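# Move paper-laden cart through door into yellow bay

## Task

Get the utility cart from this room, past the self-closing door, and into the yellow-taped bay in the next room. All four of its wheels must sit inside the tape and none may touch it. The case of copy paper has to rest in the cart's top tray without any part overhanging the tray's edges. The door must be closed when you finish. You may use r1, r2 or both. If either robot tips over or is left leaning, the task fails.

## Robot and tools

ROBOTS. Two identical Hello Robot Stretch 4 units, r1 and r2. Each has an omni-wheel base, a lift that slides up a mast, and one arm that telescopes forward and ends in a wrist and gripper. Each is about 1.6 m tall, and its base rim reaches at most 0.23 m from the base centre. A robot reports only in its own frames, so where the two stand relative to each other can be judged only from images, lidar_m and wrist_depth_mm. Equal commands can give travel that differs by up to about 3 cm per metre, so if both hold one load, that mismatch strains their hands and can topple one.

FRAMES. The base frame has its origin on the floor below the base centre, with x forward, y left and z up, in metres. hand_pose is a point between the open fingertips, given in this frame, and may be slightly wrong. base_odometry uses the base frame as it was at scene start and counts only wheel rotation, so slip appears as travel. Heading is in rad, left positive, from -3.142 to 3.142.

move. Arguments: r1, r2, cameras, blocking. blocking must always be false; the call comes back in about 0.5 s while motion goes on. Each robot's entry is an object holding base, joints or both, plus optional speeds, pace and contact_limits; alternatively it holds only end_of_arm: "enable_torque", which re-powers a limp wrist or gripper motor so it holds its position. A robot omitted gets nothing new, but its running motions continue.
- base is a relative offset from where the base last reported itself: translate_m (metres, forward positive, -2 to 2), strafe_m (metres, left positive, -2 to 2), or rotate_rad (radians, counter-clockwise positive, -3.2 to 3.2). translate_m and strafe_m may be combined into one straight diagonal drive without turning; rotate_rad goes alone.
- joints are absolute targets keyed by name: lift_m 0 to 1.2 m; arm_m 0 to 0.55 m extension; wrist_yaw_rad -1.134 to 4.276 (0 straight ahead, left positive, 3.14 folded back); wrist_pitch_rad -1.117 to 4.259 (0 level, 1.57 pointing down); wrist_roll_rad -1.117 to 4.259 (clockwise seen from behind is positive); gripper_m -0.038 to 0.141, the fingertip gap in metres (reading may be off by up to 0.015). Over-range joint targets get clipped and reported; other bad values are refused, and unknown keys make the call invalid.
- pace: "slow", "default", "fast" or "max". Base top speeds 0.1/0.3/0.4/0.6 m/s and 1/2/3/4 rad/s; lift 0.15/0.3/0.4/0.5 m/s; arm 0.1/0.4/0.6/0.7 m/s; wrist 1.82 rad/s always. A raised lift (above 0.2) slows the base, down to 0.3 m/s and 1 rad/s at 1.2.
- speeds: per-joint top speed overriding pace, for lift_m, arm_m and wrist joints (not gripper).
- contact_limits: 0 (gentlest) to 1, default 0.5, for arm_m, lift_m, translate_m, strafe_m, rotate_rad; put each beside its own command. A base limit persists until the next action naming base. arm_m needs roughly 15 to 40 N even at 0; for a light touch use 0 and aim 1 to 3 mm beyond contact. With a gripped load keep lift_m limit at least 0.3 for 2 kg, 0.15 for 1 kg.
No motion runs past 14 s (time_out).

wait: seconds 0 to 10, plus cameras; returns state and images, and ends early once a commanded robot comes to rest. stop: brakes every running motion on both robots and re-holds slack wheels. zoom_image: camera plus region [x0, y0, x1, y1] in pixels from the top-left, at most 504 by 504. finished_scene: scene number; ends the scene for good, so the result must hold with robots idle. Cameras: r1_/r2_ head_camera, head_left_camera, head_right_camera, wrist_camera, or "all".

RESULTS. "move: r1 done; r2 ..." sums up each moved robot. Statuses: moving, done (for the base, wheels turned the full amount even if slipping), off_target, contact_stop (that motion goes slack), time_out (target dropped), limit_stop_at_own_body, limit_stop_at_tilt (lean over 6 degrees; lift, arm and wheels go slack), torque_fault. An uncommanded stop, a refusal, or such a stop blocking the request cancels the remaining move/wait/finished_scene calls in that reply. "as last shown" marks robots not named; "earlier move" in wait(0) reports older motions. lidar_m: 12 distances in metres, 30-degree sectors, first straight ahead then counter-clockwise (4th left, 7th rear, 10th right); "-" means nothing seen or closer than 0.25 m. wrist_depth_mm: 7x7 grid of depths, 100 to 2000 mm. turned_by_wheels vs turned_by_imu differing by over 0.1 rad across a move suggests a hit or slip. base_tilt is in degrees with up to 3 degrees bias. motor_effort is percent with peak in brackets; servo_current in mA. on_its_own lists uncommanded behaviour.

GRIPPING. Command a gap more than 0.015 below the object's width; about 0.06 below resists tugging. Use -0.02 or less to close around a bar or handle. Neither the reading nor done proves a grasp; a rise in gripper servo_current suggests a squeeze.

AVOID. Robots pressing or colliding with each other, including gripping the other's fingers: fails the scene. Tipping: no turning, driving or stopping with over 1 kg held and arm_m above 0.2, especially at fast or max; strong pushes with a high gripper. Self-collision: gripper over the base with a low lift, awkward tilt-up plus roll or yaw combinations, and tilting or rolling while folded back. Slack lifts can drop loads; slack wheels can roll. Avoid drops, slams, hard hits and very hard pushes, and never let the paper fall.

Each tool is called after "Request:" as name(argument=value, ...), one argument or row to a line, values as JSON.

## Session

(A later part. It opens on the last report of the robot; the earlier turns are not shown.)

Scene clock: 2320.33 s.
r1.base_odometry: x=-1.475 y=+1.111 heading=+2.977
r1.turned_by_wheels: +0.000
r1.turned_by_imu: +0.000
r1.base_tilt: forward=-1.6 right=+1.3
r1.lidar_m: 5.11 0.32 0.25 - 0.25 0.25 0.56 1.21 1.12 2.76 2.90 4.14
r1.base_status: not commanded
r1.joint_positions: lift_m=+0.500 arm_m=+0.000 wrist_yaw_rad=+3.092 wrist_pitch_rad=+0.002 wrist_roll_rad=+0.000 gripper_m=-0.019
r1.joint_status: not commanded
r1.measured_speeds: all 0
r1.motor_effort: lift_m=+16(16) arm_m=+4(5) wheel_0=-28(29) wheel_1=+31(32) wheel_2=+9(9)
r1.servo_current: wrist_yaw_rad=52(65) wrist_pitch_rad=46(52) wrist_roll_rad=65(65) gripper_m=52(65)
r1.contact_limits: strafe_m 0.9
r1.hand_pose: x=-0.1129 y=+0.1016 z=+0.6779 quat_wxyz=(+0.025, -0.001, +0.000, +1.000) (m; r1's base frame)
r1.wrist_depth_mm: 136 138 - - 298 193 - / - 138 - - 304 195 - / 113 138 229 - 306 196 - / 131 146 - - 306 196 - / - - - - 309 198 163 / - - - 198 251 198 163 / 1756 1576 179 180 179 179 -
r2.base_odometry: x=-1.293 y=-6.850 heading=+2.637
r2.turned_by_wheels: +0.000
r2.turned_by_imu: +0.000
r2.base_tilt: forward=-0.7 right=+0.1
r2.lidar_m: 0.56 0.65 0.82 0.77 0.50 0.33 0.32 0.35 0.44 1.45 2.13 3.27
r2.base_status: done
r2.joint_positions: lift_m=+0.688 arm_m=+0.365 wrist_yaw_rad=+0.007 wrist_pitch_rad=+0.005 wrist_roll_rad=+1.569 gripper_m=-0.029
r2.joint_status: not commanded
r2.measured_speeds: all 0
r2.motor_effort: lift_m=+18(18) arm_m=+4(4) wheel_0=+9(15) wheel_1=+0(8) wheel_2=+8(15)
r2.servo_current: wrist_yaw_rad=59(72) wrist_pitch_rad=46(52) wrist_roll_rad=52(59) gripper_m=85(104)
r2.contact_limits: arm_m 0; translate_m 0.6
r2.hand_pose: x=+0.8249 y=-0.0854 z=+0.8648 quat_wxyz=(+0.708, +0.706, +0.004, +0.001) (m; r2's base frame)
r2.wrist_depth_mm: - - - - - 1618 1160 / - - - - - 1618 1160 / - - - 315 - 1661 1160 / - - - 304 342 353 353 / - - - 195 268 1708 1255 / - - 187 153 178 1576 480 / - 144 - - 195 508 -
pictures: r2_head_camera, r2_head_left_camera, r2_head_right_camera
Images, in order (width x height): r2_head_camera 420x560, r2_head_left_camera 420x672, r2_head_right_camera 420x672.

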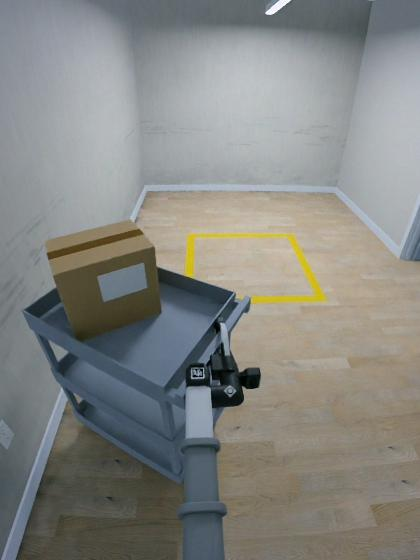

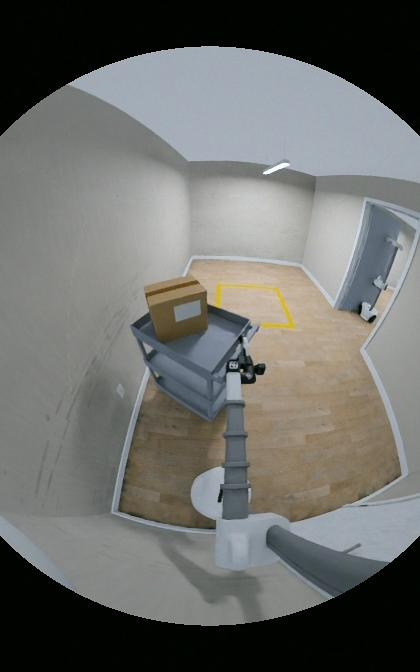

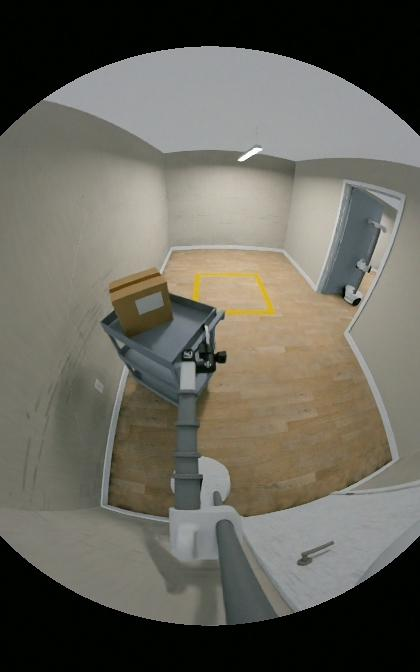

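Request:
move(
  blocking=false,
  r2={"base":{"strafe_m":-0.32},"pace":"slow","contact_limits":{"strafe_m":0.6}},
  cameras=[],
)

Request:
wait(
  seconds=7,
  cameras=[],
)

Request:
move(
  blocking=false,
  r2={"base":{"rotate_rad":0.35},"pace":"slow","contact_limits":{"rotate_rad":0.6}},
  cameras=[],
)

Request:
wait(
  seconds=4,
  cameras=[],
)

Request:
move(
  blocking=false,
  r2={"base":{"strafe_m":-0.32},"pace":"slow","contact_limits":{"strafe_m":0.6}},
  cameras=[],
)

Request:
wait(
  seconds=7,
  cameras=[],
)

Request:
move(
  blocking=false,
  r2={"base":{"rotate_rad":0.35},"pace":"slow","contact_limits":{"rotate_rad":0.6}},
  cameras=[],
)

Request:
wait(
  seconds=4,
  cameras=["r2_head_camera","r2_head_left_camera","r2_head_right_camera"],
)

Scene clock: 2345.07 s.
move: r2 moving
r1: as last shown
r1.lidar_m: 5.12 0.34 0.25 - 0.25 0.26 0.56 1.20 1.10 2.75 2.93 4.13
r1.motor_effort: lift_m=+16(16) arm_m=+4(4) wheel_0=-29(29) wheel_1=+31(32) wheel_2=+9(9)
r1.servo_current: wrist_yaw_rad=72(72) wrist_pitch_rad=39(52) wrist_roll_rad=39(65) gripper_m=52(59)
r1.contact_limits: strafe_m 0.9
r1.wrist_depth_mm: 136 137 - - 298 193 - / - 138 - - 304 196 - / 113 138 230 - 304 196 - / 132 146 - - 307 198 - / - - - - 310 198 163 / - - - 199 250 198 163 / 1708 1618 179 179 179 179 -
r2.base_odometry: x=-1.286 y=-6.837 heading=+2.638
r2.turned_by_wheels: +0.001
r2.turned_by_imu: +0.002
r2.base_tilt: forward=-0.6 right=+0.1
r2.lidar_m: 0.58 0.64 0.84 0.80 0.49 0.34 0.34 0.35 0.42 1.48 2.11 3.23
r2.base_status: strafe_m moving
r2.joint_positions: lift_m=+0.688 arm_m=+0.365 wrist_yaw_rad=+0.009 wrist_pitch_rad=+0.005 wrist_roll_rad=+1.569 gripper_m=-0.029
r2.joint_status: not commanded
r2.measured_speeds: translate_m=+0.000 strafe_m=-0.057 rotate_rad=+0.001 lift_m=+0.000 arm_m=+0.000 wrist_yaw_rad=+0.012 wrist_pitch_rad=+0.000 wrist_roll_rad=+0.000
r2.motor_effort: lift_m=+18(18) arm_m=+4(4) wheel_0=+13(19) wheel_1=-2(5) wheel_2=+0(6)
r2.servo_current: wrist_yaw_rad=65(65) wrist_pitch_rad=39(52) wrist_roll_rad=46(72) gripper_m=85(91)
r2.contact_limits: arm_m 0; strafe_m 0.6
r2.hand_pose: x=+0.8251 y=-0.0848 z=+0.8648 quat_wxyz=(+0.708, +0.706, +0.005, +0.002) (m; r2's base frame)
r2.wrist_depth_mm: - - - - - 1618 1138 / - - - - - 1661 1160 / - - - 314 - 1661 1182 / - - - 247 343 351 357 / - - - 196 271 1708 1255 / - - - 153 179 1618 480 / - - - - 195 512 -
pictures: none
No camera images: "cameras" was empty.

Scene clock: 2348.90 s.
earlier move: r2 done
r1.base_odometry: x=-1.475 y=+1.111 heading=+2.977
r1.turned_by_wheels: +0.000
r1.turned_by_imu: +0.000
r1.base_tilt: forward=-1.6 right=+1.3
r1.lidar_m: 5.12 0.33 0.25 - 0.25 0.27 0.53 1.21 1.10 2.76 2.93 4.13
r1.base_status: not commanded
r1.joint_positions: lift_m=+0.500 arm_m=+0.000 wrist_yaw_rad=+3.092 wrist_pitch_rad=+0.002 wrist_roll_rad=+0.000 gripper_m=-0.019
r1.joint_status: not commanded
r1.measured_speeds: all 0
r1.motor_effort: lift_m=+16(16) arm_m=+4(5) wheel_0=-28(29) wheel_1=+31(32) wheel_2=+9(9)
r1.servo_current: wrist_yaw_rad=39(72) wrist_pitch_rad=33(52) wrist_roll_rad=33(65) gripper_m=59(65)
r1.contact_limits: strafe_m 0.9
r1.hand_pose: x=-0.1129 y=+0.1016 z=+0.6779 quat_wxyz=(+0.025, -0.001, +0.000, +1.000) (m; r1's base frame)
r1.wrist_depth_mm: 135 137 - - 300 194 - / - 138 - - 303 196 - / 113 138 230 - 304 196 - / 132 146 - - 309 197 - / - - - - 309 198 163 / - - - 198 252 198 163 / 1708 1576 179 179 179 179 -
r2.base_odometry: x=-1.139 y=-6.570 heading=+2.637
r2.turned_by_wheels: +0.000
r2.turned_by_imu: +0.003
r2.base_tilt: forward=-0.7 right=+0.0
r2.lidar_m: 0.54 0.65 1.16 1.09 0.50 0.32 0.28 0.31 0.45 1.52 1.78 3.08
r2.base_status: done
r2.joint_positions: lift_m=+0.688 arm_m=+0.365 wrist_yaw_rad=+0.014 wrist_pitch_rad=+0.005 wrist_roll_rad=+1.569 gripper_m=-0.029
r2.joint_status: not commanded
r2.measured_speeds: all 0
r2.motor_effort: lift_m=+18(18) arm_m=+4(4) wheel_0=+8(21) wheel_1=+0(5) wheel_2=+1(6)
r2.servo_current: wrist_yaw_rad=78(91) wrist_pitch_rad=46(52) wrist_roll_rad=46(72) gripper_m=85(98)
r2.contact_limits: arm_m 0; strafe_m 0.6
r2.hand_pose: x=+0.8255 y=-0.0834 z=+0.8648 quat_wxyz=(+0.708, +0.707, +0.007, +0.003) (m; r2's base frame)
r2.wrist_depth_mm: - - - - - 1618 1138 / - - - - - 1661 1138 / - - - 314 - 1708 1182 / - - - 246 342 351 357 / - - - 196 270 1708 1182 / - - - 153 179 1576 480 / - - - - 195 189 -
wait: 3.83 of 7 s (r2 has come to rest)
pictures: none
No camera images: "cameras" was empty.

Scene clock: 2349.40 s.
move: r2 moving
r1: as last shown
r1.lidar_m: 5.12 0.32 0.25 - 0.25 0.25 0.54 1.21 1.11 2.76 2.91 4.11
r1.motor_effort: lift_m=+16(16) arm_m=+4(5) wheel_0=-29(29) wheel_1=+31(32) wheel_2=+9(9)
r1.servo_current: wrist_yaw_rad=52(65) wrist_pitch_rad=52(52) wrist_roll_rad=59(65) gripper_m=39(59)
r1.contact_limits: strafe_m 0.9
r1.wrist_depth_mm: 135 138 - - 298 193 - / - 138 - - 303 195 - / 113 138 230 - 304 196 - / 132 146 - - 309 197 - / - - - - 306 198 163 / - - - 199 250 198 163 / 1708 1618 179 179 179 179 -
r2.base_odometry: x=-1.138 y=-6.570 heading=+2.758
r2.turned_by_wheels: +0.121
r2.turned_by_imu: +0.115
r2.base_tilt: forward=-0.7 right=+0.1
r2.lidar_m: 0.58 0.63 1.11 0.88 0.44 0.30 0.28 0.33 0.56 1.67 1.86 0.96
r2.base_status: rotate_rad moving
r2.joint_positions: lift_m=+0.688 arm_m=+0.365 wrist_yaw_rad=-0.016 wrist_pitch_rad=+0.005 wrist_roll_rad=+1.569 gripper_m=-0.029
r2.joint_status: not commanded
r2.measured_speeds: translate_m=-0.001 strafe_m=+0.001 rotate_rad=+0.481 lift_m=+0.000 arm_m=-0.001 wrist_yaw_rad=-0.077 wrist_pitch_rad=+0.000 wrist_roll_rad=+0.000
r2.motor_effort: lift_m=+18(18) arm_m=+7(7) wheel_0=-24(24) wheel_1=-15(15) wheel_2=-25(25)
r2.servo_current: wrist_yaw_rad=85(85) wrist_pitch_rad=46(46) wrist_roll_rad=52(52) gripper_m=85(91)
r2.contact_limits: arm_m 0; rotate_rad 0.6
r2.hand_pose: x=+0.8227 y=-0.0921 z=+0.8648 quat_wxyz=(+0.708, +0.707, -0.004, -0.007) (m; r2's base frame)
r2.wrist_depth_mm: - - - - - 1618 1138 / - - - - - 1661 1182 / - - - 301 - 1576 1118 / - - - 213 327 347 349 / - - - 178 252 1808 1229 / - - 185 148 179 1618 504 / - - - - 195 - -
pictures: none
No camera images: "cameras" was empty.

Scene clock: 2350.93 s.
earlier move: r2 done
r1.base_odometry: x=-1.475 y=+1.111 heading=+2.977
r1.turned_by_wheels: +0.000
r1.turned_by_imu: +0.000
r1.base_tilt: forward=-1.6 right=+1.3
r1.lidar_m: 5.11 0.32 0.25 - 0.25 0.25 0.54 1.18 1.11 2.75 2.89 4.12
r1.base_status: not commanded
r1.joint_positions: lift_m=+0.500 arm_m=+0.000 wrist_yaw_rad=+3.092 wrist_pitch_rad=+0.002 wrist_roll_rad=+0.000 gripper_m=-0.019
r1.joint_status: not commanded
r1.measured_speeds: all 0
r1.motor_effort: lift_m=+16(16) arm_m=+4(5) wheel_0=-28(29) wheel_1=+31(32) wheel_2=+9(9)
r1.servo_current: wrist_yaw_rad=20(65) wrist_pitch_rad=39(52) wrist_roll_rad=46(65) gripper_m=46(59)
r1.contact_limits: strafe_m 0.9
r1.hand_pose: x=-0.1129 y=+0.1016 z=+0.6779 quat_wxyz=(+0.025, -0.001, +0.000, +1.000) (m; r1's base frame)
r1.wrist_depth_mm: 136 138 - - 298 193 - / - 138 - - 301 195 - / 113 138 229 - 306 196 - / 131 146 - - 307 197 - / - - - - 307 198 163 / - - - 199 251 199 163 / 1756 1661 179 179 179 179 -
r2.base_odometry: x=-1.139 y=-6.570 heading=+2.987
r2.turned_by_wheels: +0.229
r2.turned_by_imu: +0.208
r2.base_tilt: forward=-0.6 right=+0.1
r2.lidar_m: 0.67 0.78 1.10 0.62 0.39 0.30 0.28 0.41 0.83 1.72 2.09 0.87
r2.base_status: done
r2.joint_positions: lift_m=+0.688 arm_m=+0.365 wrist_yaw_rad=-0.003 wrist_pitch_rad=+0.005 wrist_roll_rad=+1.569 gripper_m=-0.029
r2.joint_status: not commanded
r2.measured_speeds: all 0
r2.motor_effort: lift_m=+18(18) arm_m=-5(10) wheel_0=-4(27) wheel_1=+1(18) wheel_2=-1(29)
r2.servo_current: wrist_yaw_rad=46(137) wrist_pitch_rad=33(52) wrist_roll_rad=39(65) gripper_m=91(98)
r2.contact_limits: arm_m 0; rotate_rad 0.6
r2.hand_pose: x=+0.8241 y=-0.0882 z=+0.8648 quat_wxyz=(+0.708, +0.707, +0.001, -0.003) (m; r2's base frame)
r2.wrist_depth_mm: - - - - - 1661 1160 / - - - 229 296 1464 1078 / - - - 211 279 1464 433 / - - - 197 257 1708 525 / - - - 186 242 768 - / - 449 185 172 176 - - / - 136 449 - 218 - -
wait: 1.53 of 4 s (r2 has come to rest)
pictures: none
No camera images: "cameras" was empty.

Scene clock: 2351.43 s.
move: r2 moving
r1: as last shown
r1.lidar_m: 5.12 0.33 0.25 - 0.25 0.25 0.56 1.22 1.09 2.76 2.92 4.12
r1.servo_current: wrist_yaw_rad=39(59) wrist_pitch_rad=46(46) wrist_roll_rad=52(65) gripper_m=59(59)
r1.contact_limits: strafe_m 0.9
r1.wrist_depth_mm: 136 138 - - 300 193 - / - 138 - - 303 196 - / 113 138 229 - 304 196 - / 132 146 - - 306 197 - / - - - - 307 198 163 / - - - 198 250 197 163 / 1756 1618 179 179 179 179 -
r2.base_odometry: x=-1.136 y=-6.556 heading=+2.988
r2.turned_by_wheels: +0.000
r2.turned_by_imu: +0.001
r2.base_tilt: forward=-0.7 right=+0.1
r2.lidar_m: 0.66 0.78 1.12 0.64 0.40 0.30 0.29 0.41 0.81 1.67 2.07 0.82
r2.base_status: strafe_m moving
r2.joint_positions: lift_m=+0.688 arm_m=+0.365 wrist_yaw_rad=+0.000 wrist_pitch_rad=+0.005 wrist_roll_rad=+1.569 gripper_m=-0.029
r2.joint_status: not commanded
r2.measured_speeds: translate_m=+0.000 strafe_m=-0.056 rotate_rad=+0.001 lift_m=+0.000 arm_m=+0.000 wrist_yaw_rad=+0.002 wrist_pitch_rad=+0.000 wrist_roll_rad=+0.000
r2.motor_effort: lift_m=+18(18) arm_m=-5(5) wheel_0=+13(13) wheel_1=-7(7) wheel_2=-1(1)
r2.servo_current: wrist_yaw_rad=39(59) wrist_pitch_rad=39(46) wrist_roll_rad=46(59) gripper_m=91(98)
r2.contact_limits: arm_m 0; strafe_m 0.6
r2.hand_pose: x=+0.8244 y=-0.0873 z=+0.8648 quat_wxyz=(+0.708, +0.707, +0.002, -0.002) (m; r2's base frame)
r2.wrist_depth_mm: - - - - - 1661 1118 / - - - 229 296 1464 1060 / - - - 211 279 1499 433 / - - - 198 258 1708 530 / - - - 185 242 778 - / - 449 184 173 178 - - / - 136 442 - 217 - -
pictures: none
No camera images: "cameras" was empty.

Scene clock: 2355.30 s.
earlier move: r2 done
r1.base_odometry: x=-1.475 y=+1.111 heading=+2.977
r1.turned_by_wheels: +0.000
r1.turned_by_imu: +0.000
r1.base_tilt: forward=-1.6 right=+1.3
r1.lidar_m: 5.11 0.34 0.25 - 0.25 0.25 0.55 1.21 1.12 2.77 2.90 4.13
r1.base_status: not commanded
r1.joint_positions: lift_m=+0.500 arm_m=+0.000 wrist_yaw_rad=+3.092 wrist_pitch_rad=+0.002 wrist_roll_rad=+0.000 gripper_m=-0.019
r1.joint_status: not commanded
r1.measured_speeds: all 0
r1.motor_effort: lift_m=+16(16) arm_m=+4(5) wheel_0=-28(29) wheel_1=+31(32) wheel_2=+9(9)
r1.servo_current: wrist_yaw_rad=59(78) wrist_pitch_rad=46(52) wrist_roll_rad=39(65) gripper_m=52(59)
r1.contact_limits: strafe_m 0.9
r1.hand_pose: x=-0.1129 y=+0.1016 z=+0.6779 quat_wxyz=(+0.025, -0.001, +0.000, +1.000) (m; r1's base frame)
r1.wrist_depth_mm: 136 137 - - 298 193 - / - 138 - - 303 195 - / 113 138 230 - 306 196 - / 132 146 - - 309 197 - / - - - - 309 197 163 / - - - 198 250 199 163 / 1708 1618 179 180 179 178 -
r2.base_odometry: x=-1.089 y=-6.254 heading=+2.988
r2.turned_by_wheels: +0.000
r2.turned_by_imu: +0.003
r2.base_tilt: forward=-0.7 right=+0.1
r2.lidar_m: 0.57 0.67 1.41 0.80 0.44 0.41 0.43 0.56 1.14 1.41 1.76 3.42
r2.base_status: done
r2.joint_positions: lift_m=+0.688 arm_m=+0.365 wrist_yaw_rad=+0.005 wrist_pitch_rad=+0.005 wrist_roll_rad=+1.569 gripper_m=-0.029
r2.joint_status: not commanded
r2.measured_speeds: all 0
r2.motor_effort: lift_m=+18(18) arm_m=-5(5) wheel_0=+7(16) wheel_1=-1(8) wheel_2=+2(3)
r2.servo_current: wrist_yaw_rad=59(65) wrist_pitch_rad=46(52) wrist_roll_rad=39(65) gripper_m=91(98)
r2.contact_limits: arm_m 0; strafe_m 0.6
r2.hand_pose: x=+0.8248 y=-0.0859 z=+0.8648 quat_wxyz=(+0.708, +0.707, +0.004, +0.000) (m; r2's base frame)
r2.wrist_depth_mm: - - - - - 1661 1205 / - - - - - 1708 1229 / - - - 301 - 1618 1118 / - - - 220 306 1397 1118 / - - - 195 257 1661 492 / - - 186 162 177 1618 535 / - 136 - - 208 122 -
wait: 3.87 of 7 s (r2 has come to rest)
pictures: none
No camera images: "cameras" was empty.

Scene clock: 2355.80 s.
move: r2 moving
r1: as last shown
r1.lidar_m: 5.10 0.32 0.25 - 0.25 0.25 0.54 1.20 1.12 2.75 2.91 4.11
r1.motor_effort: lift_m=+16(16) arm_m=+4(5) wheel_0=-29(29) wheel_1=+32(32) wheel_2=+9(9)
r1.servo_current: wrist_yaw_rad=26(59) wrist_pitch_rad=39(46) wrist_roll_rad=52(52) gripper_m=52(59)
r1.contact_limits: strafe_m 0.9
r1.wrist_depth_mm: 136 137 - - 298 194 - / - 138 - - 304 196 - / 113 138 230 - 304 196 - / 132 146 - - 306 198 - / - - - - 309 198 163 / - - - 198 251 198 163 / 1661 1618 179 180 179 179 -
r2.base_odometry: x=-1.089 y=-6.254 heading=+3.108
r2.turned_by_wheels: +0.121
r2.turned_by_imu: +0.108
r2.base_tilt: forward=-0.7 right=+0.1
r2.lidar_m: 0.59 0.78 1.39 0.70 0.41 0.42 0.45 0.60 1.40 1.43 1.90 0.88
r2.base_status: rotate_rad moving
r2.joint_positions: lift_m=+0.688 arm_m=+0.365 wrist_yaw_rad=-0.020 wrist_pitch_rad=+0.005 wrist_roll_rad=+1.569 gripper_m=-0.029
r2.joint_status: not commanded
r2.measured_speeds: translate_m=+0.000 strafe_m=+0.000 rotate_rad=+0.480 lift_m=+0.000 arm_m=-0.001 wrist_yaw_rad=-0.024 wrist_pitch_rad=+0.000 wrist_roll_rad=+0.000
r2.motor_effort: lift_m=+18(18) arm_m=+3(5) wheel_0=-20(23) wheel_1=-17(17) wheel_2=-29(29)
r2.servo_current: wrist_yaw_rad=124(124) wrist_pitch_rad=39(46) wrist_roll_rad=33(59) gripper_m=91(91)
r2.contact_limits: arm_m 0; rotate_rad 0.6
r2.hand_pose: x=+0.8224 y=-0.0931 z=+0.8648 quat_wxyz=(+0.708, +0.707, -0.005, -0.009) (m; r2's base frame)
r2.wrist_depth_mm: - - - - - 1661 1229 / - - - 293 - 1661 1138 / - - - 249 330 336 338 / - - - 213 289 1708 1118 / - - - 180 246 1708 504 / - - 185 156 179 1618 - / - - 430 - 201 - -
pictures: none
No camera images: "cameras" was empty.

Scene clock: 2357.03 s.
earlier move: r2 done
r1.base_odometry: x=-1.475 y=+1.111 heading=+2.977
r1.turned_by_wheels: +0.000
r1.turned_by_imu: +0.000
r1.base_tilt: forward=-1.6 right=+1.3
r1.lidar_m: 5.11 0.30 0.25 - 0.25 0.25 0.53 1.21 1.10 2.76 2.94 4.12
r1.base_status: not commanded
r1.joint_positions: lift_m=+0.500 arm_m=+0.000 wrist_yaw_rad=+3.092 wrist_pitch_rad=+0.002 wrist_roll_rad=+0.000 gripper_m=-0.019
r1.joint_status: not commanded
r1.measured_speeds: all 0
r1.motor_effort: lift_m=+16(16) arm_m=+4(5) wheel_0=-29(29) wheel_1=+31(32) wheel_2=+9(9)
r1.servo_current: wrist_yaw_rad=46(65) wrist_pitch_rad=39(46) wrist_roll_rad=52(72) gripper_m=52(65)
r1.contact_limits: strafe_m 0.9
r1.hand_pose: x=-0.1129 y=+0.1016 z=+0.6779 quat_wxyz=(+0.025, -0.001, +0.000, +1.000) (m; r1's base frame)
r1.wrist_depth_mm: 135 138 - - 300 193 - / - 138 - - 303 195 - / 113 138 230 - 306 196 - / 132 146 - - 306 198 - / - - - - 307 197 163 / - - - 198 249 199 163 / 1708 1661 179 180 179 179 -
r2.base_odometry: x=-1.089 y=-6.254 heading=-2.946
r2.turned_by_wheels: +0.229
r2.turned_by_imu: +0.212
r2.base_tilt: forward=-0.7 right=+0.1
r2.lidar_m: 0.72 1.43 1.14 0.55 0.44 0.44 0.49 0.82 1.39 1.55 2.81 0.83
r2.base_status: done
r2.joint_positions: lift_m=+0.688 arm_m=+0.365 wrist_yaw_rad=-0.001 wrist_pitch_rad=+0.005 wrist_roll_rad=+1.569 gripper_m=-0.029
r2.joint_status: not commanded
r2.measured_speeds: all 0
r2.motor_effort: lift_m=+18(18) arm_m=-5(8) wheel_0=+1(23) wheel_1=-3(17) wheel_2=+0(29)
r2.servo_current: wrist_yaw_rad=46(124) wrist_pitch_rad=39(52) wrist_roll_rad=52(72) gripper_m=91(98)
r2.contact_limits: arm_m 0; rotate_rad 0.6
r2.hand_pose: x=+0.8243 y=-0.0877 z=+0.8648 quat_wxyz=(+0.708, +0.707, +0.001, -0.002) (m; r2's base frame)
r2.wrist_depth_mm: - - - 213 - 1808 1138 / - - - 206 272 279 281 / - - - 196 259 1708 1182 / - - - 187 250 1618 - / - - 530 181 238 - - / - 449 185 173 178 - - / - 136 477 - 223 - -
wait: 1.23 of 4 s (r2 has come to rest)
pictures: r2_head_camera, r2_head_left_camera, r2_head_right_camera
Images, in order (width x height): r2_head_camera 420x560, r2_head_left_camera 420x672, r2_head_right_camera 420x672.

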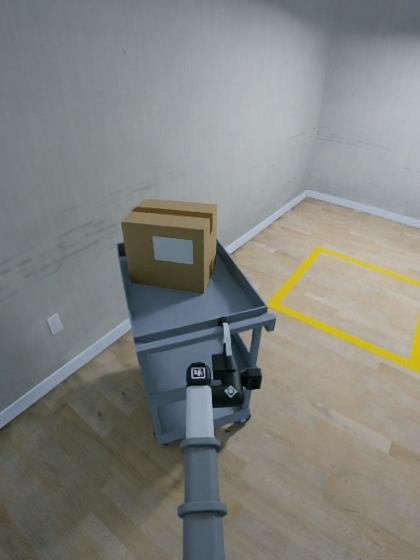

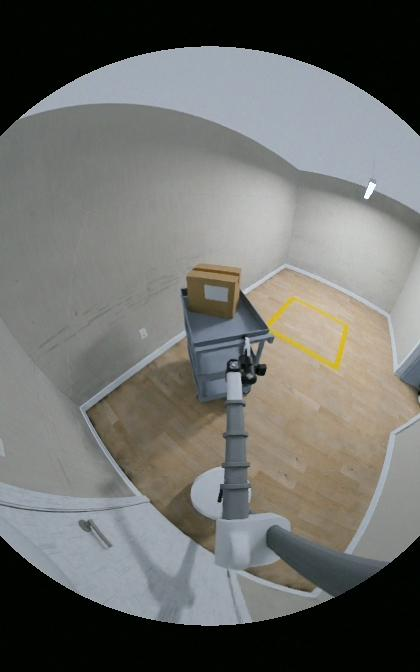

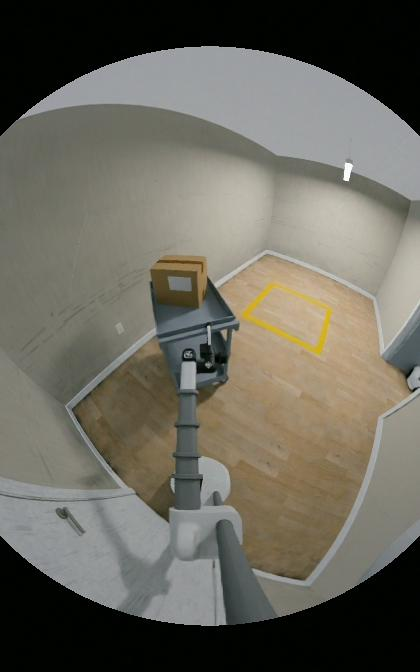

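Request:
move(
  blocking=false,
  r2={"base":{"strafe_m":-0.4,"translate_m":-0.08},"pace":"slow","contact_limits":{"strafe_m":0.6}},
  cameras=[],
)

Request:
wait(
  seconds=7,
  cameras=[],
)

Request:
move(
  blocking=false,
  r2={"base":{"rotate_rad":0.35},"pace":"slow","contact_limits":{"rotate_rad":0.6}},
  cameras=[],
)

Request:
wait(
  seconds=4,
  cameras=[],
)

Request:
move(
  blocking=false,
  r2={"base":{"strafe_m":-0.4,"translate_m":-0.05},"pace":"slow","contact_limits":{"strafe_m":0.6}},
  cameras=[],
)

Request:
wait(
  seconds=7,
  cameras=["r2_head_camera"],
)

Request:
move(
  blocking=false,
  r2={"base":{"rotate_rad":0.35},"pace":"slow","contact_limits":{"rotate_rad":0.6}},
  cameras=[],
)

Request:
wait(
  seconds=4,
  cameras=["r2_head_camera","r2_head_left_camera","r2_head_right_camera"],
)

Scene clock: 2369.47 s.
move: r2 moving
r1: as last shown
r1.lidar_m: 5.12 0.32 0.25 - 0.25 0.25 0.52 1.20 1.11 2.76 2.90 4.08
r1.motor_effort: lift_m=+16(16) arm_m=+4(5) wheel_0=-28(29) wheel_1=+31(32) wheel_2=+9(9)
r1.servo_current: wrist_yaw_rad=33(65) wrist_pitch_rad=46(52) wrist_roll_rad=39(59) gripper_m=52(59)
r1.contact_limits: strafe_m 0.9
r1.wrist_depth_mm: 136 137 - - 298 193 - / - 138 - - 303 195 - / 113 138 230 - 304 196 - / 132 146 - - 307 197 - / - - - - 309 198 163 / - - - 198 251 198 163 / 1756 1661 179 180 179 179 -
r2.base_odometry: x=-1.090 y=-6.241 heading=-2.945
r2.turned_by_wheels: +0.001
r2.turned_by_imu: +0.002
r2.base_tilt: forward=-0.6 right=+0.0
r2.lidar_m: 0.71 0.80 1.17 0.55 0.43 0.43 0.50 0.81 1.39 1.52 2.79 0.86
r2.base_status: translate_m moving; strafe_m moving
r2.joint_positions: lift_m=+0.688 arm_m=+0.365 wrist_yaw_rad=+0.002 wrist_pitch_rad=+0.005 wrist_roll_rad=+1.569 gripper_m=-0.029
r2.joint_status: not commanded
r2.measured_speeds: translate_m=-0.009 strafe_m=-0.050 rotate_rad=+0.000 lift_m=+0.000 arm_m=+0.000 wrist_yaw_rad=+0.013 wrist_pitch_rad=+0.000 wrist_roll_rad=+0.000
r2.motor_effort: lift_m=+18(18) arm_m=-5(5) wheel_0=+10(13) wheel_1=-8(8) wheel_2=+9(9)
r2.servo_current: wrist_yaw_rad=52(59) wrist_pitch_rad=46(52) wrist_roll_rad=46(59) gripper_m=91(98)
r2.contact_limits: arm_m 0; strafe_m 0.6
r2.hand_pose: x=+0.8246 y=-0.0867 z=+0.8648 quat_wxyz=(+0.708, +0.707, +0.003, -0.001) (m; r2's base frame)
r2.wrist_depth_mm: - - - 212 - 1808 1118 / - - - 204 271 278 279 / - - - 194 258 1708 1182 / - - - 187 247 778 - / - - 525 181 238 - - / - 449 184 174 179 - - / - 136 477 - 223 - -
pictures: none
No camera images: "cameras" was empty.

Scene clock: 2374.27 s.
earlier move: r2 done
r1.base_odometry: x=-1.475 y=+1.111 heading=+2.977
r1.turned_by_wheels: +0.000
r1.turned_by_imu: +0.000
r1.base_tilt: forward=-1.6 right=+1.3
r1.lidar_m: 5.12 0.34 0.25 - 0.25 0.26 0.56 1.23 1.11 2.76 2.90 4.11
r1.base_status: not commanded
r1.joint_positions: lift_m=+0.500 arm_m=+0.000 wrist_yaw_rad=+3.092 wrist_pitch_rad=+0.002 wrist_roll_rad=+0.000 gripper_m=-0.019
r1.joint_status: not commanded
r1.measured_speeds: all 0
r1.motor_effort: lift_m=+16(16) arm_m=+4(5) wheel_0=-28(29) wheel_1=+31(32) wheel_2=+9(9)
r1.servo_current: wrist_yaw_rad=59(72) wrist_pitch_rad=52(52) wrist_roll_rad=59(65) gripper_m=59(59)
r1.contact_limits: strafe_m 0.9
r1.hand_pose: x=-0.1129 y=+0.1016 z=+0.6779 quat_wxyz=(+0.025, -0.001, +0.000, +1.000) (m; r1's base frame)
r1.wrist_depth_mm: 136 137 - - 298 194 - / - 138 - - 303 196 - / 113 138 230 - 306 196 - / 132 146 - - 309 198 - / - - - - 309 198 163 / - - - 198 250 198 163 / 1661 1618 179 180 179 179 -
r2.base_odometry: x=-1.089 y=-5.846 heading=-2.945
r2.turned_by_wheels: +0.000
r2.turned_by_imu: +0.003
r2.base_tilt: forward=-0.7 right=+0.1
r2.lidar_m: 0.58 0.69 1.62 0.78 0.65 0.60 0.73 1.01 1.02 1.14 2.45 4.08
r2.base_status: done
r2.joint_positions: lift_m=+0.688 arm_m=+0.365 wrist_yaw_rad=+0.004 wrist_pitch_rad=+0.005 wrist_roll_rad=+1.569 gripper_m=-0.029
r2.joint_status: not commanded
r2.measured_speeds: all 0
r2.motor_effort: lift_m=+18(18) arm_m=-5(5) wheel_0=+8(15) wheel_1=-2(8) wheel_2=+7(12)
r2.servo_current: wrist_yaw_rad=52(65) wrist_pitch_rad=46(52) wrist_roll_rad=52(59) gripper_m=78(98)
r2.contact_limits: arm_m 0; strafe_m 0.6
r2.hand_pose: x=+0.8247 y=-0.0864 z=+0.8648 quat_wxyz=(+0.708, +0.707, +0.003, +0.000) (m; r2's base frame)
r2.wrist_depth_mm: - - - - - 1661 1160 / - - - - - 1661 1229 / - - - 297 - 1708 1118 / - - - 217 312 1430 1138 / - - - 189 257 1756 496 / - - 181 163 179 1661 - / - 137 445 - 208 120 -
wait: 4.80 of 7 s (r2 has come to rest)
pictures: none
No camera images: "cameras" was empty.

Scene clock: 2374.77 s.
move: r2 moving
r1: as last shown
r1.lidar_m: 5.12 0.32 0.25 - 0.25 0.25 0.54 1.20 1.10 2.75 2.92 4.14
r1.motor_effort: lift_m=+16(16) arm_m=+4(4) wheel_0=-29(29) wheel_1=+31(32) wheel_2=+9(9)
r1.servo_current: wrist_yaw_rad=52(65) wrist_pitch_rad=33(52) wrist_roll_rad=46(65) gripper_m=52(59)
r1.contact_limits: strafe_m 0.9
r1.wrist_depth_mm: 136 137 - - 298 193 - / - 138 - - 303 195 - / 114 138 229 - 304 196 - / 132 146 - - 306 197 - / - - - - 310 198 163 / - - - 199 250 198 163 / 1708 1661 179 179 179 179 -
r2.base_odometry: x=-1.089 y=-5.846 heading=-2.824
r2.turned_by_wheels: +0.120
r2.turned_by_imu: +0.109
r2.base_tilt: forward=-0.6 right=+0.1
r2.lidar_m: 0.60 0.77 1.34 0.74 0.63 0.63 0.79 1.03 1.04 1.21 2.46 0.88
r2.base_status: rotate_rad moving
r2.joint_positions: lift_m=+0.688 arm_m=+0.365 wrist_yaw_rad=-0.020 wrist_pitch_rad=+0.005 wrist_roll_rad=+1.569 gripper_m=-0.029
r2.joint_status: not commanded
r2.measured_speeds: translate_m=+0.004 strafe_m=-0.001 rotate_rad=+0.486 lift_m=+0.000 arm_m=-0.001 wrist_yaw_rad=-0.014 wrist_pitch_rad=+0.000 wrist_roll_rad=+0.000
r2.motor_effort: lift_m=+18(18) arm_m=+2(5) wheel_0=-19(21) wheel_1=-17(17) wheel_2=-28(28)
r2.servo_current: wrist_yaw_rad=111(111) wrist_pitch_rad=46(46) wrist_roll_rad=46(59) gripper_m=91(91)
r2.contact_limits: arm_m 0; rotate_rad 0.6
r2.hand_pose: x=+0.8224 y=-0.0931 z=+0.8648 quat_wxyz=(+0.708, +0.707, -0.005, -0.009) (m; r2's base frame)
r2.wrist_depth_mm: - - - - - 1618 1205 / - - - 289 - 1661 1182 / - - - 242 319 327 329 / - - - 209 285 1661 1205 / - - - 180 245 1661 500 / - - 182 156 180 640 - / - - 445 - 203 - -
pictures: none
No camera images: "cameras" was empty.

Scene clock: 2375.90 s.
earlier move: r2 done
r1.base_odometry: x=-1.475 y=+1.111 heading=+2.977
r1.turned_by_wheels: +0.000
r1.turned_by_imu: +0.000
r1.base_tilt: forward=-1.6 right=+1.2
r1.lidar_m: 5.08 0.34 0.25 - 0.25 0.26 0.55 1.19 1.11 2.77 2.91 4.12
r1.base_status: not commanded
r1.joint_positions: lift_m=+0.500 arm_m=+0.000 wrist_yaw_rad=+3.092 wrist_pitch_rad=+0.002 wrist_roll_rad=+0.000 gripper_m=-0.019
r1.joint_status: not commanded
r1.measured_speeds: all 0
r1.motor_effort: lift_m=+16(16) arm_m=+4(5) wheel_0=-29(29) wheel_1=+31(32) wheel_2=+9(9)
r1.servo_current: wrist_yaw_rad=59(65) wrist_pitch_rad=39(52) wrist_roll_rad=59(65) gripper_m=52(59)
r1.contact_limits: strafe_m 0.9
r1.hand_pose: x=-0.1129 y=+0.1016 z=+0.6779 quat_wxyz=(+0.025, -0.001, +0.000, +1.000) (m; r1's base frame)
r1.wrist_depth_mm: 135 137 - - 297 194 - / - 138 - - 303 195 - / 113 138 229 - 304 196 - / 131 146 - - 306 197 - / - - - - 307 198 163 / - - - 199 250 198 163 / 1708 1618 179 179 179 179 -
r2.base_odometry: x=-1.089 y=-5.846 heading=-2.595
r2.turned_by_wheels: +0.229
r2.turned_by_imu: +0.216
r2.base_tilt: forward=-0.7 right=+0.0
r2.lidar_m: 0.74 0.76 0.95 0.65 0.63 0.66 0.92 1.02 1.06 1.48 3.67 0.83
r2.base_status: done
r2.joint_positions: lift_m=+0.688 arm_m=+0.365 wrist_yaw_rad=+0.002 wrist_pitch_rad=+0.005 wrist_roll_rad=+1.569 gripper_m=-0.029
r2.joint_status: not commanded
r2.measured_speeds: all 0
r2.motor_effort: lift_m=+18(18) arm_m=-5(7) wheel_0=+0(25) wheel_1=-3(17) wheel_2=-1(28)
r2.servo_current: wrist_yaw_rad=46(117) wrist_pitch_rad=39(52) wrist_roll_rad=52(59) gripper_m=91(98)
r2.contact_limits: arm_m 0; rotate_rad 0.6
r2.hand_pose: x=+0.8245 y=-0.0869 z=+0.8648 quat_wxyz=(+0.708, +0.707, +0.002, -0.001) (m; r2's base frame)
r2.wrist_depth_mm: - - - 186 204 1537 1160 / - - - 182 245 253 254 / - - - 181 241 1576 - / - - 591 178 239 831 - / - 455 462 176 235 - - / - 480 185 173 178 - - / - 136 525 - 229 - -
wait: 1.13 of 4 s (r2 has come to rest)
pictures: none
No camera images: "cameras" was empty.

Scene clock: 2376.40 s.
move: r2 moving
r1: as last shown
r1.base_tilt: forward=-1.6 right=+1.3
r1.lidar_m: 5.11 0.33 0.25 - 0.25 0.25 0.52 1.22 1.10 2.75 2.91 4.10
r1.motor_effort: lift_m=+16(16) arm_m=+4(4) wheel_0=-29(29) wheel_1=+31(32) wheel_2=+9(9)
r1.servo_current: wrist_yaw_rad=39(65) wrist_pitch_rad=39(46) wrist_roll_rad=39(52) gripper_m=52(59)
r1.contact_limits: strafe_m 0.9
r1.wrist_depth_mm: 136 138 - - 300 194 - / - 138 - - 303 195 - / 113 138 230 - 304 196 - / 131 146 - - 306 197 - / - - - - 309 198 163 / - - - 198 250 198 163 / 1708 1618 179 180 179 179 -
r2.base_odometry: x=-1.095 y=-5.834 heading=-2.594
r2.turned_by_wheels: +0.001
r2.turned_by_imu: +0.001
r2.base_tilt: forward=-0.7 right=+0.0
r2.lidar_m: 0.73 0.79 0.94 0.67 0.64 0.70 0.94 1.01 1.05 1.45 3.66 0.83
r2.base_status: translate_m moving; strafe_m moving
r2.joint_positions: lift_m=+0.688 arm_m=+0.365 wrist_yaw_rad=+0.003 wrist_pitch_rad=+0.005 wrist_roll_rad=+1.569 gripper_m=-0.029
r2.joint_status: not commanded
r2.measured_speeds: translate_m=-0.006 strafe_m=-0.053 rotate_rad=+0.000 lift_m=+0.000 arm_m=+0.000 wrist_yaw_rad=+0.010 wrist_pitch_rad=+0.000 wrist_roll_rad=+0.000
r2.motor_effort: lift_m=+18(18) arm_m=-5(5) wheel_0=+12(12) wheel_1=-7(8) wheel_2=+11(11)
r2.servo_current: wrist_yaw_rad=52(65) wrist_pitch_rad=39(46) wrist_roll_rad=46(59) gripper_m=91(91)
r2.contact_limits: arm_m 0; strafe_m 0.6
r2.hand_pose: x=+0.8246 y=-0.0865 z=+0.8648 quat_wxyz=(+0.708, +0.707, +0.003, -0.001) (m; r2's base frame)
r2.wrist_depth_mm: - - - 183 201 1537 1138 / - - - 182 242 252 251 / - - - 180 240 1576 - / - - 580 178 237 820 - / - 466 462 176 235 - - / - 484 184 173 179 - - / - 136 535 - 229 - -
pictures: none
No camera images: "cameras" was empty.

Scene clock: 2381.13 s.
earlier move: r2 done
r1.base_odometry: x=-1.475 y=+1.111 heading=+2.977
r1.turned_by_wheels: +0.000
r1.turned_by_imu: +0.000
r1.base_tilt: forward=-1.6 right=+1.3
r1.lidar_m: 5.15 0.32 0.25 - 0.25 0.25 0.53 1.23 1.08 2.75 2.92 4.12
r1.base_status: not commanded
r1.joint_positions: lift_m=+0.500 arm_m=+0.000 wrist_yaw_rad=+3.092 wrist_pitch_rad=+0.002 wrist_roll_rad=+0.000 gripper_m=-0.019
r1.joint_status: not commanded
r1.measured_speeds: all 0
r1.motor_effort: lift_m=+16(16) arm_m=+4(5) wheel_0=-28(29) wheel_1=+32(32) wheel_2=+9(9)
r1.servo_current: wrist_yaw_rad=39(72) wrist_pitch_rad=39(52) wrist_roll_rad=33(65) gripper_m=59(65)
r1.contact_limits: strafe_m 0.9
r1.hand_pose: x=-0.1129 y=+0.1016 z=+0.6779 quat_wxyz=(+0.025, -0.001, +0.000, +1.000) (m; r1's base frame)
r1.wrist_depth_mm: 136 137 - - 298 194 - / - 138 - - 301 195 - / 113 138 230 - 303 196 - / 132 146 - - 307 198 - / - - - - 309 198 163 / - - - 199 250 198 163 / 1756 1618 179 180 178 179 -
r2.base_odometry: x=-1.255 y=-5.479 heading=-2.594
r2.turned_by_wheels: +0.000
r2.turned_by_imu: +0.003
r2.base_tilt: forward=-0.7 right=+0.0
r2.lidar_m: 0.60 0.69 1.45 0.99 0.96 0.99 0.84 0.78 0.81 1.12 2.84 2.97
r2.base_status: done
r2.joint_positions: lift_m=+0.688 arm_m=+0.365 wrist_yaw_rad=+0.006 wrist_pitch_rad=+0.005 wrist_roll_rad=+1.569 gripper_m=-0.029
r2.joint_status: not commanded
r2.measured_speeds: all 0
r2.motor_effort: lift_m=+18(18) arm_m=-5(5) wheel_0=+10(15) wheel_1=-2(8) wheel_2=+7(15)
r2.servo_current: wrist_yaw_rad=39(65) wrist_pitch_rad=46(52) wrist_roll_rad=52(59) gripper_m=85(98)
r2.contact_limits: arm_m 0; strafe_m 0.6
r2.hand_pose: x=+0.8249 y=-0.0858 z=+0.8648 quat_wxyz=(+0.708, +0.707, +0.004, +0.000) (m; r2's base frame)
r2.wrist_depth_mm: - - - - - 1756 1182 / - - - 267 - 1708 1182 / - - - 235 310 319 320 / - - - 208 282 1618 1182 / - - - 187 249 1618 508 / - - 181 170 178 676 - / - 136 436 - 211 - -
wait: 4.73 of 7 s (r2 has come to rest)
pictures: r2_head_camera
Images, in order (width x height): r2_head_camera 420x560.

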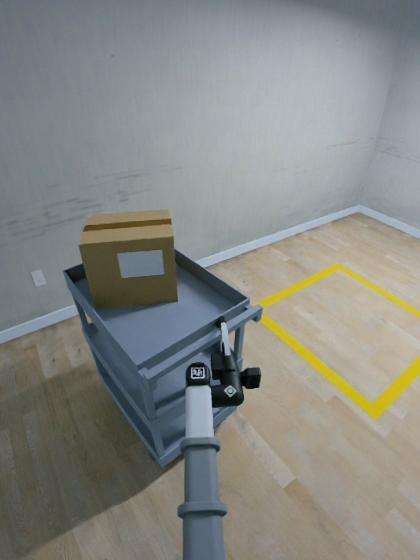

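Scene clock: 2381.63 s.
move: r2 moving
r1: as last shown
r1.lidar_m: 5.12 0.35 0.25 - 0.25 0.26 0.52 1.19 1.11 2.75 2.92 4.12
r1.motor_effort: lift_m=+16(16) arm_m=+4(4) wheel_0=-28(29) wheel_1=+32(32) wheel_2=+9(9)
r1.servo_current: wrist_yaw_rad=39(72) wrist_pitch_rad=52(52) wrist_roll_rad=52(65) gripper_m=46(59)
r1.contact_limits: strafe_m 0.9
r1.wrist_depth_mm: 136 137 - - 298 194 - / - 138 - - 304 195 - / 113 138 230 - 304 196 - / 132 146 - - 307 197 - / - - - - 309 198 163 / - - - 198 249 198 164 / 1756 1618 179 180 179 179 -
r2.base_odometry: x=-1.255 y=-5.479 heading=-2.473
r2.turned_by_wheels: +0.120
r2.turned_by_imu: +0.104
r2.base_tilt: forward=-0.7 right=+0.1
r2.lidar_m: 0.63 0.82 1.24 0.97 0.95 1.04 0.81 0.78 0.84 2.06 3.76 0.84
r2.base_status: rotate_rad moving
r2.joint_positions: lift_m=+0.688 arm_m=+0.365 wrist_yaw_rad=-0.021 wrist_pitch_rad=+0.005 wrist_roll_rad=+1.569 gripper_m=-0.029
r2.joint_status: not commanded
r2.measured_speeds: translate_m=+0.004 strafe_m=-0.001 rotate_rad=+0.498 lift_m=+0.000 arm_m=-0.001 wrist_yaw_rad=-0.007 wrist_pitch_rad=+0.000 wrist_roll_rad=+0.000
r2.motor_effort: lift_m=+18(18) arm_m=+2(5) wheel_0=-18(21) wheel_1=-17(17) wheel_2=-28(29)
r2.servo_current: wrist_yaw_rad=117(117) wrist_pitch_rad=46(46) wrist_roll_rad=52(59) gripper_m=78(98)
r2.contact_limits: arm_m 0; rotate_rad 0.6
r2.hand_pose: x=+0.8223 y=-0.0934 z=+0.8648 quat_wxyz=(+0.708, +0.707, -0.006, -0.009) (m; r2's base frame)
r2.wrist_depth_mm: - - - - - 1708 1160 / - - - 253 - 1708 1160 / - - - 219 300 315 317 / - - - 198 266 1661 1205 / - - - 180 241 1576 - / - - 183 162 179 715 - / - 410 410 - 208 - -
pictures: none
No camera images: "cameras" was empty.

Scene clock: 2382.83 s.
earlier move: r2 done
r1.base_odometry: x=-1.475 y=+1.111 heading=+2.977
r1.turned_by_wheels: +0.000
r1.turned_by_imu: +0.000
r1.base_tilt: forward=-1.6 right=+1.3
r1.lidar_m: 5.10 0.34 0.25 - 0.25 0.25 0.57 1.21 1.09 2.76 2.92 4.14
r1.base_status: not commanded
r1.joint_positions: lift_m=+0.500 arm_m=+0.000 wrist_yaw_rad=+3.092 wrist_pitch_rad=+0.002 wrist_roll_rad=+0.000 gripper_m=-0.019
r1.joint_status: not commanded
r1.measured_speeds: all 0
r1.motor_effort: lift_m=+16(16) arm_m=+4(5) wheel_0=-28(29) wheel_1=+31(32) wheel_2=+9(9)
r1.servo_current: wrist_yaw_rad=65(72) wrist_pitch_rad=39(52) wrist_roll_rad=39(65) gripper_m=52(65)
r1.contact_limits: strafe_m 0.9
r1.hand_pose: x=-0.1129 y=+0.1016 z=+0.6779 quat_wxyz=(+0.025, -0.001, +0.000, +1.000) (m; r1's base frame)
r1.wrist_depth_mm: 136 137 - - 298 193 - / - 138 - - 304 195 - / 113 138 229 - 306 196 - / 132 146 - - 307 197 - / - - - - 307 198 163 / - - - 198 249 198 163 / 1756 1618 179 180 179 179 -
r2.base_odometry: x=-1.255 y=-5.479 heading=-2.243
r2.turned_by_wheels: +0.230
r2.turned_by_imu: +0.208
r2.base_tilt: forward=-0.6 right=+0.1
r2.lidar_m: 0.73 0.74 1.10 0.95 0.98 0.90 0.78 0.77 0.94 2.06 3.76 0.80
r2.base_status: done
r2.joint_positions: lift_m=+0.688 arm_m=+0.365 wrist_yaw_rad=+0.003 wrist_pitch_rad=+0.005 wrist_roll_rad=+1.569 gripper_m=-0.029
r2.joint_status: not commanded
r2.measured_speeds: all 0
r2.motor_effort: lift_m=+17(18) arm_m=+1(7) wheel_0=+2(27) wheel_1=-1(17) wheel_2=+6(29)
r2.servo_current: wrist_yaw_rad=46(124) wrist_pitch_rad=39(52) wrist_roll_rad=46(59) gripper_m=91(98)
r2.contact_limits: arm_m 0; rotate_rad 0.6
r2.hand_pose: x=+0.8245 y=-0.0866 z=+0.8648 quat_wxyz=(+0.708, +0.707, +0.003, -0.001) (m; r2's base frame)
r2.wrist_depth_mm: - - - 187 188 1537 1182 / - - - 184 246 255 256 / - - - 181 242 1576 574 / - - 609 179 239 820 - / - 462 462 176 235 - - / - 477 186 173 179 - - / - 137 521 - 229 - -
wait: 1.20 of 4 s (r2 has come to rest)
pictures: r2_head_camera, r2_head_left_camera, r2_head_right_camera
Images, in order (width x height): r2_head_camera 420x560, r2_head_left_camera 420x672, r2_head_right_camera 420x672.

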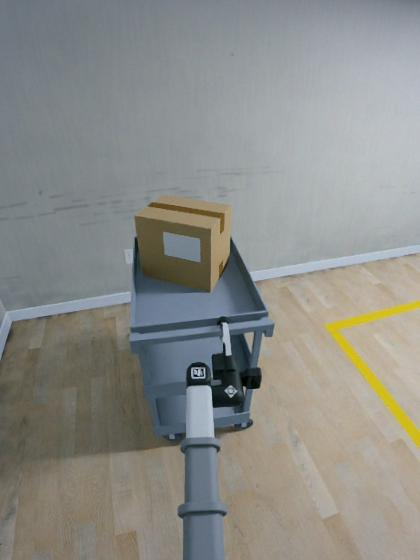

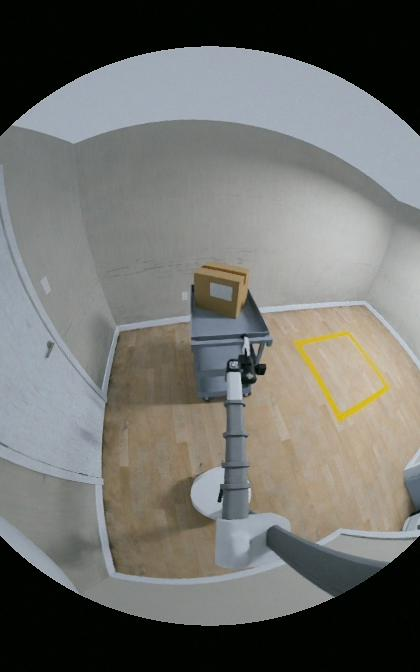

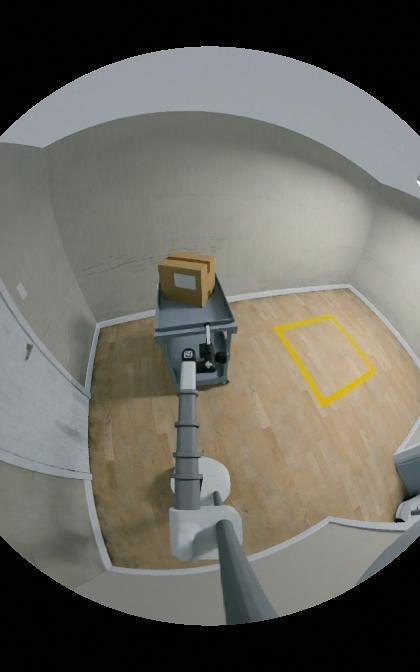

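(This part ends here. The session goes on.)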